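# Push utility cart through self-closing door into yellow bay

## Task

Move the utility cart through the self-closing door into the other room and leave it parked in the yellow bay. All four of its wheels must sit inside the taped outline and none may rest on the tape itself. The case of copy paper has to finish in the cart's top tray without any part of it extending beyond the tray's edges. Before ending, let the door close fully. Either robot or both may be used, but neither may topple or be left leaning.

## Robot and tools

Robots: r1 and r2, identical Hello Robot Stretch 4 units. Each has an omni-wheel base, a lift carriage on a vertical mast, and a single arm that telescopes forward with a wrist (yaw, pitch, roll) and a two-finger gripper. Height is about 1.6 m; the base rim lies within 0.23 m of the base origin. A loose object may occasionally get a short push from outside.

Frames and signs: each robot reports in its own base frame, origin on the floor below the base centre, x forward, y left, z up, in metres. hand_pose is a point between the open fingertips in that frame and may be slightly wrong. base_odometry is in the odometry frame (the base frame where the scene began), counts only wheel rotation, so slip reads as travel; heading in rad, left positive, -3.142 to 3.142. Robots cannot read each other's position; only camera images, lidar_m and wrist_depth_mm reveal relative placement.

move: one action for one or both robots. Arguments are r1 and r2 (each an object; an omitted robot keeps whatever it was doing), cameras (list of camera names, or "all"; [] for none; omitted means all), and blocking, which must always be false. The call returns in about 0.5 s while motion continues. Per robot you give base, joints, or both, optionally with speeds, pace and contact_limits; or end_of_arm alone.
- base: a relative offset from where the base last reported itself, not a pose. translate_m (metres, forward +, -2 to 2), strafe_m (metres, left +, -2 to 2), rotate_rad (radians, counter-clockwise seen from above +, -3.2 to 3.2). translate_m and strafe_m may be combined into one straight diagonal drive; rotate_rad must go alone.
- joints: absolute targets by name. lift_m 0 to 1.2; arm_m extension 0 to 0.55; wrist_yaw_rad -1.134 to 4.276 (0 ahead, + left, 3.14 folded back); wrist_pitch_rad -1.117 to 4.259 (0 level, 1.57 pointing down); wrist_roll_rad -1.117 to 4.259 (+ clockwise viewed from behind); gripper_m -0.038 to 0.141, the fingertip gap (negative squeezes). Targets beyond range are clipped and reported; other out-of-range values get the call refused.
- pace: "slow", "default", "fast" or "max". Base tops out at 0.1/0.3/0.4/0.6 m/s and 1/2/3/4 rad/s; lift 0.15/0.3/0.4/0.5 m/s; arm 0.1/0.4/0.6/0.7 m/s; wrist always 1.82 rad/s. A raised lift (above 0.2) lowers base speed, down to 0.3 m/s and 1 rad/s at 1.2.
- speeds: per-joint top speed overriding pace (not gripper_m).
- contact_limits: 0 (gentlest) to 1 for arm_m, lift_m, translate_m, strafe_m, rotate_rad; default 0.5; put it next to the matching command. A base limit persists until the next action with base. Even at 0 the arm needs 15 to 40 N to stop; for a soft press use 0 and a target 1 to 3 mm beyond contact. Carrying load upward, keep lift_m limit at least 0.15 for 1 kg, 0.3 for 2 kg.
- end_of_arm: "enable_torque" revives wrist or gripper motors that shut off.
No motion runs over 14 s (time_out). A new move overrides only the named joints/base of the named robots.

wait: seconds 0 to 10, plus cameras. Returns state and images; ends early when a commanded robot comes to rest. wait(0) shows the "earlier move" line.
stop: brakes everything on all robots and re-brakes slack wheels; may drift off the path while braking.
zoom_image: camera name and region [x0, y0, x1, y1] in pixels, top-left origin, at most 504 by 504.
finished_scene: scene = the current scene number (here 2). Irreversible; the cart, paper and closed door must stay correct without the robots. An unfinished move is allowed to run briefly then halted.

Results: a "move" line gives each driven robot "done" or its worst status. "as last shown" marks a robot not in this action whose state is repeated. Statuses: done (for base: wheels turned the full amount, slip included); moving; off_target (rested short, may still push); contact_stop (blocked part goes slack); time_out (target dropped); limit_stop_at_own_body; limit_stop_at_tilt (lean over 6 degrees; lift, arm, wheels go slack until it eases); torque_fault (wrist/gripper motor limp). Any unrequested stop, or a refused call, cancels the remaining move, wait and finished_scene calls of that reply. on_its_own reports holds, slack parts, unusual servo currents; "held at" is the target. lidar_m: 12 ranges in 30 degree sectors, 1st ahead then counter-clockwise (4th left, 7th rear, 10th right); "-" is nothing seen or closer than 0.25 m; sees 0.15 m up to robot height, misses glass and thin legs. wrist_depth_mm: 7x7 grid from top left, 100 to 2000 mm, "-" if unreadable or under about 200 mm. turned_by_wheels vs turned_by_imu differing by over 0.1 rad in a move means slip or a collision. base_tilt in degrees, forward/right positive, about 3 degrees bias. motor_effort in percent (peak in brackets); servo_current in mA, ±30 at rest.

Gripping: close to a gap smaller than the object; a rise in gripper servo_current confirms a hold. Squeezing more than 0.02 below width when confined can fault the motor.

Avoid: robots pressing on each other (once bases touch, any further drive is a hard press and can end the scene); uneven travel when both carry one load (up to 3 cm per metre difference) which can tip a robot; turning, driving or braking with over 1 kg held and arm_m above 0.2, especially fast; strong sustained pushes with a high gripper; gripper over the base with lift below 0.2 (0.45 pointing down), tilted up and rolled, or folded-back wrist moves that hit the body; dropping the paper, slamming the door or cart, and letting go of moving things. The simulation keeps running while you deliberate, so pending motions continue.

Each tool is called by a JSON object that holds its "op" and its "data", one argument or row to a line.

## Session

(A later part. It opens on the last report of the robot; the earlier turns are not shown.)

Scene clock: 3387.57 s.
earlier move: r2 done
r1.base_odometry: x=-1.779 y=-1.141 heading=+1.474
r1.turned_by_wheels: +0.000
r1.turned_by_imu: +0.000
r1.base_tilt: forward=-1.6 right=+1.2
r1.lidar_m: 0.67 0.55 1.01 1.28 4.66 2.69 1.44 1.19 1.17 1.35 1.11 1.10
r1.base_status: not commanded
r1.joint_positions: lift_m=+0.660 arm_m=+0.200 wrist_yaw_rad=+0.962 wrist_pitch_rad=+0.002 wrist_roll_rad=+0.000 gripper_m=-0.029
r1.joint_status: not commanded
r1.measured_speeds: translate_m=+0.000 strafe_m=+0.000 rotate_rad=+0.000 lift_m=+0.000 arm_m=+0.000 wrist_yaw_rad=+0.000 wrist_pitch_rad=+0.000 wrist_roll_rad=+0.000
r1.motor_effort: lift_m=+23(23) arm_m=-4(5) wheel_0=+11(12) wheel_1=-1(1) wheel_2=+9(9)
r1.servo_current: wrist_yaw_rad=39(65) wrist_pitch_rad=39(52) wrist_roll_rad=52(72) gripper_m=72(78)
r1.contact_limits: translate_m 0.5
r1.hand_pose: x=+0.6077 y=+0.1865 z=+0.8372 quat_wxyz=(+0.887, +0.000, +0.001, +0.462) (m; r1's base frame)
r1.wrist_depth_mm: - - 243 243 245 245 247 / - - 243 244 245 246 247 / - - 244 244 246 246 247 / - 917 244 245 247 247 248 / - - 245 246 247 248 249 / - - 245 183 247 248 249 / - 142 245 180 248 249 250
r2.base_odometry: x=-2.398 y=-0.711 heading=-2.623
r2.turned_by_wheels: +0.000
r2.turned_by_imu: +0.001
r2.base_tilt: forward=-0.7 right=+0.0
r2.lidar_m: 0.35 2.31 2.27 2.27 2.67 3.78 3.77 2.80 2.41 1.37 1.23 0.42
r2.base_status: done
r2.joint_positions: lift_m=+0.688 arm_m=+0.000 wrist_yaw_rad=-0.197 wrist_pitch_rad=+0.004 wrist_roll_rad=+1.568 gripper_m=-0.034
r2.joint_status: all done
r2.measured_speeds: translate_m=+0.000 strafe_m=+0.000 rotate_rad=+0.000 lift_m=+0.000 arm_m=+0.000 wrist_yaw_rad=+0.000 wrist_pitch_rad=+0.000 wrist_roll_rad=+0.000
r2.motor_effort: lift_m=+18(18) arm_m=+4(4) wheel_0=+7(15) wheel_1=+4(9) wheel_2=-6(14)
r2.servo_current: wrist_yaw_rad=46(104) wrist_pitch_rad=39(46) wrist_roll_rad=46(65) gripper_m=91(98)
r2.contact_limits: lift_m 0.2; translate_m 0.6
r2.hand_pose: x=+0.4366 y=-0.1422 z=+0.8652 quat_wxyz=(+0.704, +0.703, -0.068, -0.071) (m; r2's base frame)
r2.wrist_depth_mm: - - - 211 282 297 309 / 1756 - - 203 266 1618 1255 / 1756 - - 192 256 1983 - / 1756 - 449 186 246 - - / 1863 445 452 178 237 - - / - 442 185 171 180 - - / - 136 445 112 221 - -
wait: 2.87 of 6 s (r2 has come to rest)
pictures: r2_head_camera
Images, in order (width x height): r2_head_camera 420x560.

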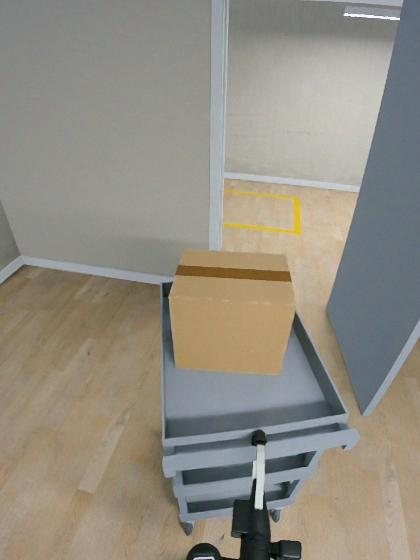

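{"op": "move", "data": {
  "blocking": false,
  "r2": {"joints": {"gripper_m": 0.05}},
  "cameras": []
}}

{"op": "wait", "data": {
  "seconds": 4,
  "cameras": []
}}

{"op": "move", "data": {
  "blocking": false,
  "r2": {"base": {"translate_m": -0.002, "strafe_m": 0.056}, "pace": "slow", "contact_limits": {"strafe_m": 0.3}},
  "cameras": []
}}

{"op": "wait", "data": {
  "seconds": 5,
  "cameras": ["r2_wrist_camera"]
}}

{"op": "move", "data": {
  "blocking": false,
  "r2": {"joints": {"gripper_m": -0.035}},
  "cameras": []
}}

{"op": "wait", "data": {
  "seconds": 4,
  "cameras": ["r2_wrist_camera", "r2_head_camera"]
}}

Scene clock: 3416.50 s.
move: r2 moving
r1.base_odometry: x=-1.779 y=-1.141 heading=+1.474
r1.turned_by_wheels: +0.000
r1.turned_by_imu: +0.000
r1.base_tilt: forward=-1.6 right=+1.2
r1.lidar_m: 0.68 0.57 1.03 1.27 4.66 2.67 1.45 1.20 1.18 1.31 1.11 1.10
r1.base_status: not commanded
r1.joint_positions: lift_m=+0.660 arm_m=+0.200 wrist_yaw_rad=+0.962 wrist_pitch_rad=+0.002 wrist_roll_rad=+0.000 gripper_m=-0.029
r1.joint_status: not commanded
r1.measured_speeds: translate_m=+0.000 strafe_m=+0.000 rotate_rad=+0.000 lift_m=+0.000 arm_m=+0.000 wrist_yaw_rad=+0.000 wrist_pitch_rad=+0.000 wrist_roll_rad=+0.000
r1.motor_effort: lift_m=+23(23) arm_m=-4(5) wheel_0=+11(12) wheel_1=-1(1) wheel_2=+9(9)
r1.servo_current: wrist_yaw_rad=52(52) wrist_pitch_rad=39(46) wrist_roll_rad=59(59) gripper_m=72(72)
r1.contact_limits: translate_m 0.5
r1.hand_pose: x=+0.6077 y=+0.1865 z=+0.8372 quat_wxyz=(+0.887, +0.000, +0.001, +0.462) (m; r1's base frame)
r1.wrist_depth_mm: - - 242 243 245 245 247 / - - 243 245 245 245 247 / - - 244 244 245 246 249 / - 917 244 246 246 247 248 / - - 244 246 247 248 249 / - - 245 182 247 248 249 / - 142 246 181 248 249 249
r2.base_odometry: x=-2.398 y=-0.711 heading=-2.623
r2.turned_by_wheels: +0.000
r2.turned_by_imu: +0.000
r2.base_tilt: forward=-0.7 right=+0.1
r2.lidar_m: 0.34 2.29 2.28 2.28 2.65 3.77 3.76 2.79 2.40 1.32 1.23 0.44
r2.base_status: not commanded
r2.joint_positions: lift_m=+0.688 arm_m=+0.000 wrist_yaw_rad=-0.199 wrist_pitch_rad=+0.004 wrist_roll_rad=+1.568 gripper_m=-0.009
r2.joint_status: gripper_m moving
r2.measured_speeds: translate_m=+0.000 strafe_m=+0.000 rotate_rad=+0.000 lift_m=+0.000 arm_m=+0.000 wrist_yaw_rad=-0.001 wrist_pitch_rad=+0.000 wrist_roll_rad=+0.000
r2.motor_effort: lift_m=+17(18) arm_m=+4(4) wheel_0=+7(7) wheel_1=+3(4) wheel_2=-7(7)
r2.servo_current: wrist_yaw_rad=46(59) wrist_pitch_rad=39(46) wrist_roll_rad=46(52) gripper_m=117(117)
r2.contact_limits: lift_m 0.2; translate_m 0.6
r2.hand_pose: x=+0.4364 y=-0.1426 z=+0.8652 quat_wxyz=(+0.704, +0.703, -0.069, -0.071) (m; r2's base frame)
r2.wrist_depth_mm: - - - 216 290 300 310 / 1756 - - 208 277 1618 1281 / 1808 - - 197 262 1983 - / 1756 - 455 190 251 - - / 1921 452 449 181 241 - - / - 449 187 175 184 - - / - 138 442 112 224 - -
pictures: none
No camera images: "cameras" was empty.

Scene clock: 3417.53 s.
earlier move: r2 done
r1.base_odometry: x=-1.779 y=-1.141 heading=+1.474
r1.turned_by_wheels: +0.000
r1.turned_by_imu: +0.000
r1.base_tilt: forward=-1.6 right=+1.3
r1.lidar_m: 0.68 0.56 1.02 1.26 4.67 2.69 1.45 1.21 1.20 1.35 1.11 1.11
r1.base_status: not commanded
r1.joint_positions: lift_m=+0.660 arm_m=+0.200 wrist_yaw_rad=+0.962 wrist_pitch_rad=+0.002 wrist_roll_rad=+0.000 gripper_m=-0.029
r1.joint_status: not commanded
r1.measured_speeds: translate_m=+0.000 strafe_m=+0.000 rotate_rad=+0.000 lift_m=+0.000 arm_m=+0.000 wrist_yaw_rad=+0.000 wrist_pitch_rad=+0.000 wrist_roll_rad=+0.000
r1.motor_effort: lift_m=+23(23) arm_m=-4(5) wheel_0=+11(12) wheel_1=-1(1) wheel_2=+9(9)
r1.servo_current: wrist_yaw_rad=52(59) wrist_pitch_rad=46(46) wrist_roll_rad=39(65) gripper_m=72(78)
r1.contact_limits: translate_m 0.5
r1.hand_pose: x=+0.6077 y=+0.1865 z=+0.8372 quat_wxyz=(+0.887, +0.000, +0.001, +0.462) (m; r1's base frame)
r1.wrist_depth_mm: - - 243 244 245 245 246 / - - 243 244 245 247 247 / - - 244 245 246 247 248 / - - 244 245 246 247 248 / - - 245 247 248 248 249 / - - 244 183 246 249 249 / 1921 142 246 181 247 249 250
r2.base_odometry: x=-2.398 y=-0.711 heading=-2.623
r2.turned_by_wheels: +0.000
r2.turned_by_imu: +0.000
r2.base_tilt: forward=-0.6 right=+0.1
r2.lidar_m: 0.32 2.35 2.26 2.27 2.70 3.77 3.78 2.80 2.41 1.33 1.24 0.43
r2.base_status: not commanded
r2.joint_positions: lift_m=+0.688 arm_m=+0.000 wrist_yaw_rad=-0.200 wrist_pitch_rad=+0.004 wrist_roll_rad=+1.568 gripper_m=+0.050
r2.joint_status: all done
r2.measured_speeds: translate_m=+0.000 strafe_m=+0.000 rotate_rad=+0.000 lift_m=+0.000 arm_m=+0.000 wrist_yaw_rad=+0.000 wrist_pitch_rad=+0.000 wrist_roll_rad=+0.000
r2.motor_effort: lift_m=+17(18) arm_m=+4(4) wheel_0=+6(7) wheel_1=+3(4) wheel_2=-7(7)
r2.servo_current: wrist_yaw_rad=46(65) wrist_pitch_rad=46(46) wrist_roll_rad=52(59) gripper_m=59(130)
r2.contact_limits: lift_m 0.2; translate_m 0.6
r2.hand_pose: x=+0.4361 y=-0.1430 z=+0.8652 quat_wxyz=(+0.704, +0.703, -0.069, -0.072) (m; r2's base frame)
r2.wrist_depth_mm: - - - 232 306 310 317 / - - - 222 290 1576 1255 / 1756 - - 210 277 - - / 1863 - - 201 262 - - / 1863 469 466 193 252 - - / - 455 193 185 193 - - / - 452 455 112 231 - -
wait: 1.03 of 4 s (r2 has come to rest)
pictures: none
No camera images: "cameras" was empty.

Scene clock: 3418.03 s.
move: r2 moving
r1.base_odometry: x=-1.779 y=-1.141 heading=+1.474
r1.turned_by_wheels: +0.000
r1.turned_by_imu: +0.000
r1.base_tilt: forward=-1.6 right=+1.3
r1.lidar_m: 0.68 0.56 1.03 1.28 4.65 2.72 1.47 1.20 1.21 1.33 1.10 1.09
r1.base_status: not commanded
r1.joint_positions: lift_m=+0.660 arm_m=+0.200 wrist_yaw_rad=+0.962 wrist_pitch_rad=+0.002 wrist_roll_rad=+0.000 gripper_m=-0.029
r1.joint_status: not commanded
r1.measured_speeds: translate_m=+0.000 strafe_m=+0.000 rotate_rad=+0.000 lift_m=+0.000 arm_m=+0.000 wrist_yaw_rad=+0.000 wrist_pitch_rad=+0.000 wrist_roll_rad=+0.000
r1.motor_effort: lift_m=+23(23) arm_m=-5(5) wheel_0=+11(12) wheel_1=-1(1) wheel_2=+9(9)
r1.servo_current: wrist_yaw_rad=46(59) wrist_pitch_rad=39(46) wrist_roll_rad=39(52) gripper_m=65(78)
r1.contact_limits: translate_m 0.5
r1.hand_pose: x=+0.6077 y=+0.1865 z=+0.8372 quat_wxyz=(+0.887, +0.000, +0.001, +0.462) (m; r1's base frame)
r1.wrist_depth_mm: - - 242 244 244 245 247 / - - 243 245 245 246 247 / - - 244 244 246 247 249 / - - 245 245 247 247 249 / - - 244 246 247 247 248 / - - 245 183 247 249 249 / 1983 143 246 180 248 249 249
r2.base_odometry: x=-2.391 y=-0.723 heading=-2.623
r2.turned_by_wheels: +0.000
r2.turned_by_imu: +0.000
r2.base_tilt: forward=-0.7 right=+0.1
r2.lidar_m: 0.33 2.33 2.27 2.26 2.63 3.78 3.78 2.82 2.42 1.32 1.24 0.45
r2.base_status: translate_m moving; strafe_m moving
r2.joint_positions: lift_m=+0.688 arm_m=+0.000 wrist_yaw_rad=-0.202 wrist_pitch_rad=+0.003 wrist_roll_rad=+1.568 gripper_m=+0.050
r2.joint_status: not commanded
r2.measured_speeds: translate_m=-0.003 strafe_m=+0.055 rotate_rad=-0.001 lift_m=+0.000 arm_m=+0.000 wrist_yaw_rad=-0.003 wrist_pitch_rad=+0.000 wrist_roll_rad=+0.000
r2.motor_effort: lift_m=+17(18) arm_m=+4(4) wheel_0=-12(12) wheel_1=+8(8) wheel_2=+1(7)
r2.servo_current: wrist_yaw_rad=46(59) wrist_pitch_rad=52(52) wrist_roll_rad=46(59) gripper_m=46(59)
r2.contact_limits: lift_m 0.2; strafe_m 0.3
r2.hand_pose: x=+0.4358 y=-0.1436 z=+0.8653 quat_wxyz=(+0.704, +0.703, -0.070, -0.073) (m; r2's base frame)
r2.wrist_depth_mm: - - - 232 304 317 317 / 1756 - - 223 289 1708 1281 / 1808 - - 213 273 - - / 1808 - 469 203 263 - - / 1808 469 466 195 251 - - / - 455 196 183 190 - - / - 146 455 112 232 - -
pictures: none
No camera images: "cameras" was empty.

Scene clock: 3419.23 s.
earlier move: r2 done
r1.base_odometry: x=-1.779 y=-1.141 heading=+1.474
r1.turned_by_wheels: +0.000
r1.turned_by_imu: +0.000
r1.base_tilt: forward=-1.6 right=+1.3
r1.lidar_m: 0.67 0.56 1.01 1.30 4.68 2.70 1.45 1.21 1.20 1.35 1.12 1.10
r1.base_status: not commanded
r1.joint_positions: lift_m=+0.660 arm_m=+0.200 wrist_yaw_rad=+0.962 wrist_pitch_rad=+0.002 wrist_roll_rad=+0.000 gripper_m=-0.029
r1.joint_status: not commanded
r1.measured_speeds: translate_m=+0.000 strafe_m=+0.000 rotate_rad=+0.000 lift_m=+0.000 arm_m=+0.000 wrist_yaw_rad=+0.000 wrist_pitch_rad=+0.000 wrist_roll_rad=+0.000
r1.motor_effort: lift_m=+23(23) arm_m=-4(5) wheel_0=+11(12) wheel_1=-1(1) wheel_2=+9(9)
r1.servo_current: wrist_yaw_rad=46(65) wrist_pitch_rad=46(46) wrist_roll_rad=59(65) gripper_m=78(78)
r1.contact_limits: translate_m 0.5
r1.hand_pose: x=+0.6077 y=+0.1865 z=+0.8372 quat_wxyz=(+0.887, +0.000, +0.001, +0.462) (m; r1's base frame)
r1.wrist_depth_mm: - - 242 244 245 245 246 / - - 243 245 245 245 247 / - - 244 245 246 246 248 / - - 244 245 247 247 248 / - - 245 246 247 248 248 / - - 245 182 247 248 249 / 1983 143 246 180 247 249 250
r2.base_odometry: x=-2.369 y=-0.758 heading=-2.624
r2.turned_by_wheels: +0.000
r2.turned_by_imu: +0.000
r2.base_tilt: forward=-0.7 right=+0.1
r2.lidar_m: 0.35 2.33 2.24 2.23 2.59 3.76 3.76 2.86 2.47 1.34 0.56 0.43
r2.base_status: done
r2.joint_positions: lift_m=+0.688 arm_m=+0.000 wrist_yaw_rad=-0.204 wrist_pitch_rad=+0.003 wrist_roll_rad=+1.568 gripper_m=+0.050
r2.joint_status: not commanded
r2.measured_speeds: translate_m=+0.000 strafe_m=+0.000 rotate_rad=+0.000 lift_m=+0.000 arm_m=+0.000 wrist_yaw_rad=+0.000 wrist_pitch_rad=+0.000 wrist_roll_rad=+0.000
r2.motor_effort: lift_m=+17(18) arm_m=+4(4) wheel_0=-7(13) wheel_1=+4(8) wheel_2=+0(7)
r2.servo_current: wrist_yaw_rad=46(65) wrist_pitch_rad=46(52) wrist_roll_rad=52(59) gripper_m=52(59)
r2.contact_limits: lift_m 0.2; strafe_m 0.3
r2.hand_pose: x=+0.4355 y=-0.1441 z=+0.8653 quat_wxyz=(+0.704, +0.703, -0.071, -0.073) (m; r2's base frame)
r2.wrist_depth_mm: - - - 232 307 - 1229 / 1808 - - 222 289 1808 - / 1863 - - 213 274 - - / 1808 - 480 203 262 - - / 1863 480 473 193 250 - - / - 473 196 181 190 - - / - 146 466 112 231 - -
wait: 1.20 of 5 s (r2 has come to rest)
pictures: r2_wrist_camera
Images, in order (width x height): r2_wrist_camera 616x392.

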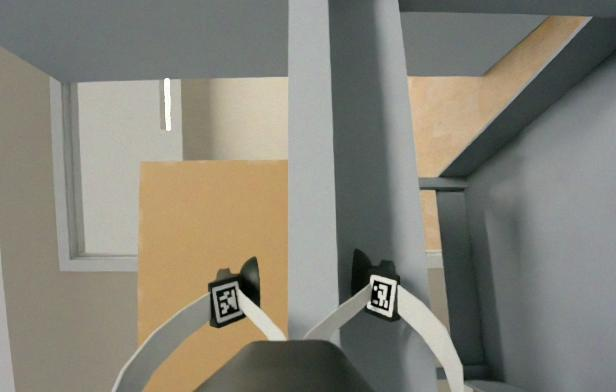

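Scene clock: 3419.73 s.
move: r2 moving
r1.base_odometry: x=-1.779 y=-1.141 heading=+1.474
r1.turned_by_wheels: +0.000
r1.turned_by_imu: +0.000
r1.base_tilt: forward=-1.6 right=+1.2
r1.lidar_m: 0.67 0.57 1.01 1.30 4.64 2.68 1.44 1.21 1.19 1.35 1.12 1.10
r1.base_status: not commanded
r1.joint_positions: lift_m=+0.660 arm_m=+0.200 wrist_yaw_rad=+0.962 wrist_pitch_rad=+0.002 wrist_roll_rad=+0.000 gripper_m=-0.029
r1.joint_status: not commanded
r1.measured_speeds: translate_m=+0.000 strafe_m=+0.000 rotate_rad=+0.000 lift_m=+0.000 arm_m=+0.000 wrist_yaw_rad=+0.000 wrist_pitch_rad=+0.000 wrist_roll_rad=+0.000
r1.motor_effort: lift_m=+23(23) arm_m=-5(5) wheel_0=+11(12) wheel_1=-1(1) wheel_2=+9(9)
r1.servo_current: wrist_yaw_rad=39(52) wrist_pitch_rad=39(46) wrist_roll_rad=52(59) gripper_m=65(78)
r1.contact_limits: translate_m 0.5
r1.hand_pose: x=+0.6077 y=+0.1865 z=+0.8372 quat_wxyz=(+0.887, +0.000, +0.001, +0.462) (m; r1's base frame)
r1.wrist_depth_mm: - - 243 244 245 245 247 / - - 243 244 245 246 247 / - - 243 245 246 246 247 / - - 244 245 246 247 247 / - - 244 246 246 248 248 / - - 245 183 247 248 249 / 1921 142 245 180 247 249 249
r2.base_odometry: x=-2.369 y=-0.758 heading=-2.624
r2.turned_by_wheels: +0.000
r2.turned_by_imu: +0.000
r2.base_tilt: forward=-0.7 right=+0.1
r2.lidar_m: 0.32 2.34 2.22 2.23 2.62 3.74 3.78 2.85 2.47 1.36 0.55 0.43
r2.base_status: not commanded
r2.joint_positions: lift_m=+0.688 arm_m=+0.000 wrist_yaw_rad=-0.204 wrist_pitch_rad=+0.003 wrist_roll_rad=+1.568 gripper_m=+0.030
r2.joint_status: gripper_m moving
r2.measured_speeds: translate_m=+0.000 strafe_m=+0.000 rotate_rad=+0.000 lift_m=+0.000 arm_m=+0.000 wrist_yaw_rad=+0.000 wrist_pitch_rad=+0.000 wrist_roll_rad=+0.000
r2.motor_effort: lift_m=+17(17) arm_m=+4(4) wheel_0=-6(7) wheel_1=+4(5) wheel_2=+1(1)
r2.servo_current: wrist_yaw_rad=59(59) wrist_pitch_rad=33(46) wrist_roll_rad=46(59) gripper_m=124(143)
r2.contact_limits: lift_m 0.2; strafe_m 0.3
r2.hand_pose: x=+0.4355 y=-0.1441 z=+0.8653 quat_wxyz=(+0.704, +0.703, -0.071, -0.073) (m; r2's base frame)
r2.wrist_depth_mm: - - - 231 304 - 1255 / 1808 - - 221 290 1756 - / 1808 - - 211 274 - - / 1808 - 477 257 262 - - / 1921 473 473 193 251 - - / - 469 192 184 191 - - / - 141 466 112 232 - -
pictures: none
No camera images: "cameras" was empty.

Scene clock: 3420.77 s.
earlier move: r2 done
r1.base_odometry: x=-1.779 y=-1.141 heading=+1.474
r1.turned_by_wheels: +0.000
r1.turned_by_imu: +0.000
r1.base_tilt: forward=-1.5 right=+1.2
r1.lidar_m: 0.68 0.57 1.00 1.32 4.65 2.71 1.43 1.18 1.20 1.34 1.09 1.11
r1.base_status: not commanded
r1.joint_positions: lift_m=+0.660 arm_m=+0.200 wrist_yaw_rad=+0.962 wrist_pitch_rad=+0.002 wrist_roll_rad=+0.000 gripper_m=-0.029
r1.joint_status: not commanded
r1.measured_speeds: translate_m=+0.000 strafe_m=+0.000 rotate_rad=+0.000 lift_m=+0.000 arm_m=+0.000 wrist_yaw_rad=+0.000 wrist_pitch_rad=+0.000 wrist_roll_rad=+0.000
r1.motor_effort: lift_m=+23(23) arm_m=-5(5) wheel_0=+11(12) wheel_1=-1(1) wheel_2=+9(9)
r1.servo_current: wrist_yaw_rad=46(59) wrist_pitch_rad=46(46) wrist_roll_rad=39(59) gripper_m=72(78)
r1.contact_limits: translate_m 0.5
r1.hand_pose: x=+0.6077 y=+0.1865 z=+0.8372 quat_wxyz=(+0.887, +0.000, +0.001, +0.462) (m; r1's base frame)
r1.wrist_depth_mm: - - 242 243 244 245 246 / - - 242 244 245 246 247 / - - 243 245 245 247 248 / - - 244 245 246 248 248 / - - 245 246 247 247 249 / - - 245 183 247 248 249 / - 143 246 180 247 249 250
r2.base_odometry: x=-2.369 y=-0.758 heading=-2.623
r2.turned_by_wheels: +0.000
r2.turned_by_imu: +0.000
r2.base_tilt: forward=-0.7 right=+0.1
r2.lidar_m: 0.32 2.34 2.23 2.23 2.61 3.75 3.77 2.84 2.46 1.37 0.54 0.42
r2.base_status: not commanded
r2.joint_positions: lift_m=+0.688 arm_m=+0.000 wrist_yaw_rad=-0.202 wrist_pitch_rad=+0.003 wrist_roll_rad=+1.568 gripper_m=-0.033
r2.joint_status: all done
r2.measured_speeds: translate_m=+0.000 strafe_m=+0.000 rotate_rad=+0.000 lift_m=+0.000 arm_m=+0.000 wrist_yaw_rad=+0.000 wrist_pitch_rad=+0.000 wrist_roll_rad=+0.000
r2.motor_effort: lift_m=+17(17) arm_m=+4(4) wheel_0=-6(7) wheel_1=+4(5) wheel_2=+0(1)
r2.servo_current: wrist_yaw_rad=52(59) wrist_pitch_rad=39(46) wrist_roll_rad=52(65) gripper_m=150(293)
r2.contact_limits: lift_m 0.2; strafe_m 0.3
r2.hand_pose: x=+0.4358 y=-0.1435 z=+0.8653 quat_wxyz=(+0.704, +0.703, -0.070, -0.073) (m; r2's base frame)
r2.wrist_depth_mm: - - - 212 282 - 1255 / 1808 - - 264 268 1756 - / 1808 - - 252 258 - - / 1808 - 466 243 246 - - / 1863 462 462 178 236 - - / - 459 182 172 179 - - / - 141 455 112 221 - -
wait: 1.03 of 4 s (r2 has come to rest)
pictures: r2_head_camera, r2_wrist_camera
Images, in order (width x height): r2_head_camera 420x560, r2_wrist_camera 616x392.

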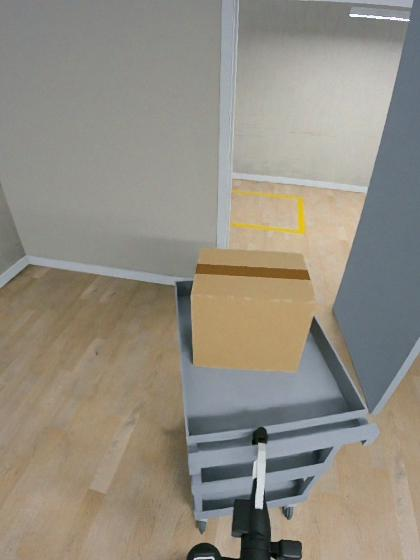

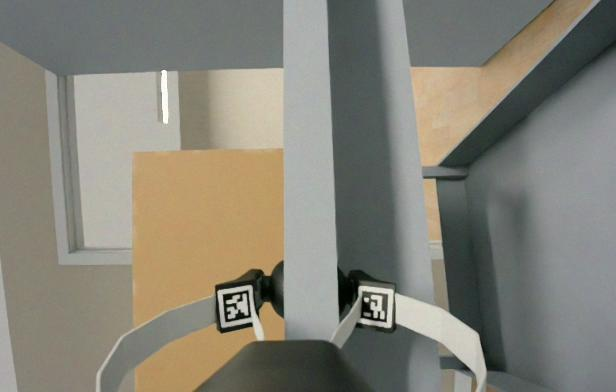

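{"op": "move", "data": {
  "blocking": false,
  "r2": {"base": {"translate_m": -0.428, "strafe_m": 0.139}, "pace": "slow", "contact_limits": {"translate_m": 0.6}},
  "cameras": []
}}

{"op": "wait", "data": {
  "seconds": 8,
  "cameras": ["r2_head_camera"]
}}

Scene clock: 3453.63 s.
move: r2 moving
r1.base_odometry: x=-1.779 y=-1.141 heading=+1.474
r1.turned_by_wheels: +0.000
r1.turned_by_imu: +0.000
r1.base_tilt: forward=-1.6 right=+1.2
r1.lidar_m: 0.66 0.57 1.00 1.35 4.68 2.69 1.47 1.19 1.19 1.34 1.12 1.11
r1.base_status: not commanded
r1.joint_positions: lift_m=+0.660 arm_m=+0.200 wrist_yaw_rad=+0.962 wrist_pitch_rad=+0.002 wrist_roll_rad=+0.000 gripper_m=-0.029
r1.joint_status: not commanded
r1.measured_speeds: translate_m=+0.000 strafe_m=+0.000 rotate_rad=+0.000 lift_m=+0.000 arm_m=+0.000 wrist_yaw_rad=+0.000 wrist_pitch_rad=+0.000 wrist_roll_rad=+0.000
r1.motor_effort: lift_m=+23(23) arm_m=-5(5) wheel_0=+11(12) wheel_1=-1(1) wheel_2=+9(9)
r1.servo_current: wrist_yaw_rad=52(52) wrist_pitch_rad=39(46) wrist_roll_rad=39(52) gripper_m=65(78)
r1.contact_limits: translate_m 0.5
r1.hand_pose: x=+0.6077 y=+0.1865 z=+0.8372 quat_wxyz=(+0.887, +0.000, +0.001, +0.462) (m; r1's base frame)
r1.wrist_depth_mm: - - 242 243 244 246 246 / - - 244 244 245 246 247 / - - 244 244 246 246 248 / - 931 244 245 246 247 248 / - - 245 246 247 248 249 / - - 245 183 247 249 249 / 1983 143 246 180 248 249 250
r2.base_odometry: x=-2.356 y=-0.756 heading=-2.624
r2.turned_by_wheels: +0.000
r2.turned_by_imu: +0.000
r2.base_tilt: forward=-0.6 right=+0.1
r2.lidar_m: 0.33 2.33 2.21 2.23 2.58 3.75 3.76 2.86 2.47 1.41 0.56 0.40
r2.base_status: translate_m moving; strafe_m moving
r2.joint_positions: lift_m=+0.688 arm_m=+0.000 wrist_yaw_rad=-0.201 wrist_pitch_rad=+0.003 wrist_roll_rad=+1.568 gripper_m=-0.033
r2.joint_status: not commanded
r2.measured_speeds: translate_m=-0.048 strafe_m=+0.015 rotate_rad=-0.002 lift_m=+0.000 arm_m=+0.000 wrist_yaw_rad=+0.000 wrist_pitch_rad=+0.000 wrist_roll_rad=+0.000
r2.motor_effort: lift_m=+17(17) arm_m=+4(4) wheel_0=-11(12) wheel_1=-4(6) wheel_2=+13(13)
r2.servo_current: wrist_yaw_rad=46(52) wrist_pitch_rad=46(52) wrist_roll_rad=46(52) gripper_m=150(150)
r2.contact_limits: lift_m 0.2; translate_m 0.6
r2.hand_pose: x=+0.4360 y=-0.1433 z=+0.8653 quat_wxyz=(+0.704, +0.703, -0.070, -0.072) (m; r2's base frame)
r2.wrist_depth_mm: - - - 211 278 - 1255 / 1808 - - 263 267 1756 - / 1863 - - 252 255 - - / 1808 - 466 187 246 - - / 1863 466 462 179 236 - - / - 455 181 172 179 - - / - 140 455 112 222 - -
pictures: none
No camera images: "cameras" was empty.

Scene clock: 3458.87 s.
earlier move: r2 done
r1.base_odometry: x=-1.779 y=-1.141 heading=+1.474
r1.turned_by_wheels: +0.000
r1.turned_by_imu: +0.000
r1.base_tilt: forward=-1.6 right=+1.2
r1.lidar_m: 0.67 0.59 1.15 1.20 4.64 2.70 1.45 1.19 1.20 1.33 1.11 1.11
r1.base_status: not commanded
r1.joint_positions: lift_m=+0.660 arm_m=+0.200 wrist_yaw_rad=+0.962 wrist_pitch_rad=+0.002 wrist_roll_rad=+0.000 gripper_m=-0.029
r1.joint_status: not commanded
r1.measured_speeds: translate_m=+0.000 strafe_m=+0.000 rotate_rad=+0.000 lift_m=+0.000 arm_m=+0.000 wrist_yaw_rad=+0.000 wrist_pitch_rad=+0.000 wrist_roll_rad=+0.000
r1.motor_effort: lift_m=+23(23) arm_m=-5(5) wheel_0=+11(12) wheel_1=-1(1) wheel_2=+9(9)
r1.servo_current: wrist_yaw_rad=52(65) wrist_pitch_rad=39(52) wrist_roll_rad=46(65) gripper_m=78(78)
r1.contact_limits: translate_m 0.5
r1.hand_pose: x=+0.6077 y=+0.1865 z=+0.8372 quat_wxyz=(+0.887, +0.000, +0.001, +0.462) (m; r1's base frame)
r1.wrist_depth_mm: - - 243 243 245 245 246 / - - 243 244 245 246 248 / 1060 - 244 245 245 247 248 / 976 1255 244 245 246 248 248 / - - 244 246 247 247 249 / - - 244 183 247 248 249 / - 142 246 180 248 249 250
r2.base_odometry: x=-1.928 y=-0.667 heading=-2.623
r2.turned_by_wheels: +0.001
r2.turned_by_imu: +0.002
r2.base_tilt: forward=-0.7 right=+0.1
r2.lidar_m: 0.34 2.56 2.21 2.22 2.57 3.32 3.33 2.91 2.50 2.52 0.53 0.42
r2.base_status: done
r2.joint_positions: lift_m=+0.688 arm_m=+0.000 wrist_yaw_rad=-0.195 wrist_pitch_rad=+0.003 wrist_roll_rad=+1.568 gripper_m=-0.033
r2.joint_status: not commanded
r2.measured_speeds: translate_m=+0.000 strafe_m=+0.000 rotate_rad=+0.000 lift_m=+0.000 arm_m=+0.000 wrist_yaw_rad=+0.000 wrist_pitch_rad=+0.000 wrist_roll_rad=+0.000
r2.motor_effort: lift_m=+17(17) arm_m=+4(4) wheel_0=-1(15) wheel_1=-4(8) wheel_2=+10(14)
r2.servo_current: wrist_yaw_rad=46(65) wrist_pitch_rad=39(52) wrist_roll_rad=59(65) gripper_m=137(150)
r2.contact_limits: lift_m 0.2; translate_m 0.6
r2.hand_pose: x=+0.4369 y=-0.1417 z=+0.8653 quat_wxyz=(+0.705, +0.703, -0.068, -0.070) (m; r2's base frame)
r2.wrist_depth_mm: - - - 194 258 1661 - / - - - 189 253 1863 - / - - 452 186 247 - - / - 462 459 181 241 - - / - - 459 176 236 - - / - - 182 173 179 - - / - 469 473 112 227 - -
wait: 5.23 of 8 s (r2 has come to rest)
pictures: r2_head_camera
Images, in order (width x height): r2_head_camera 420x560.

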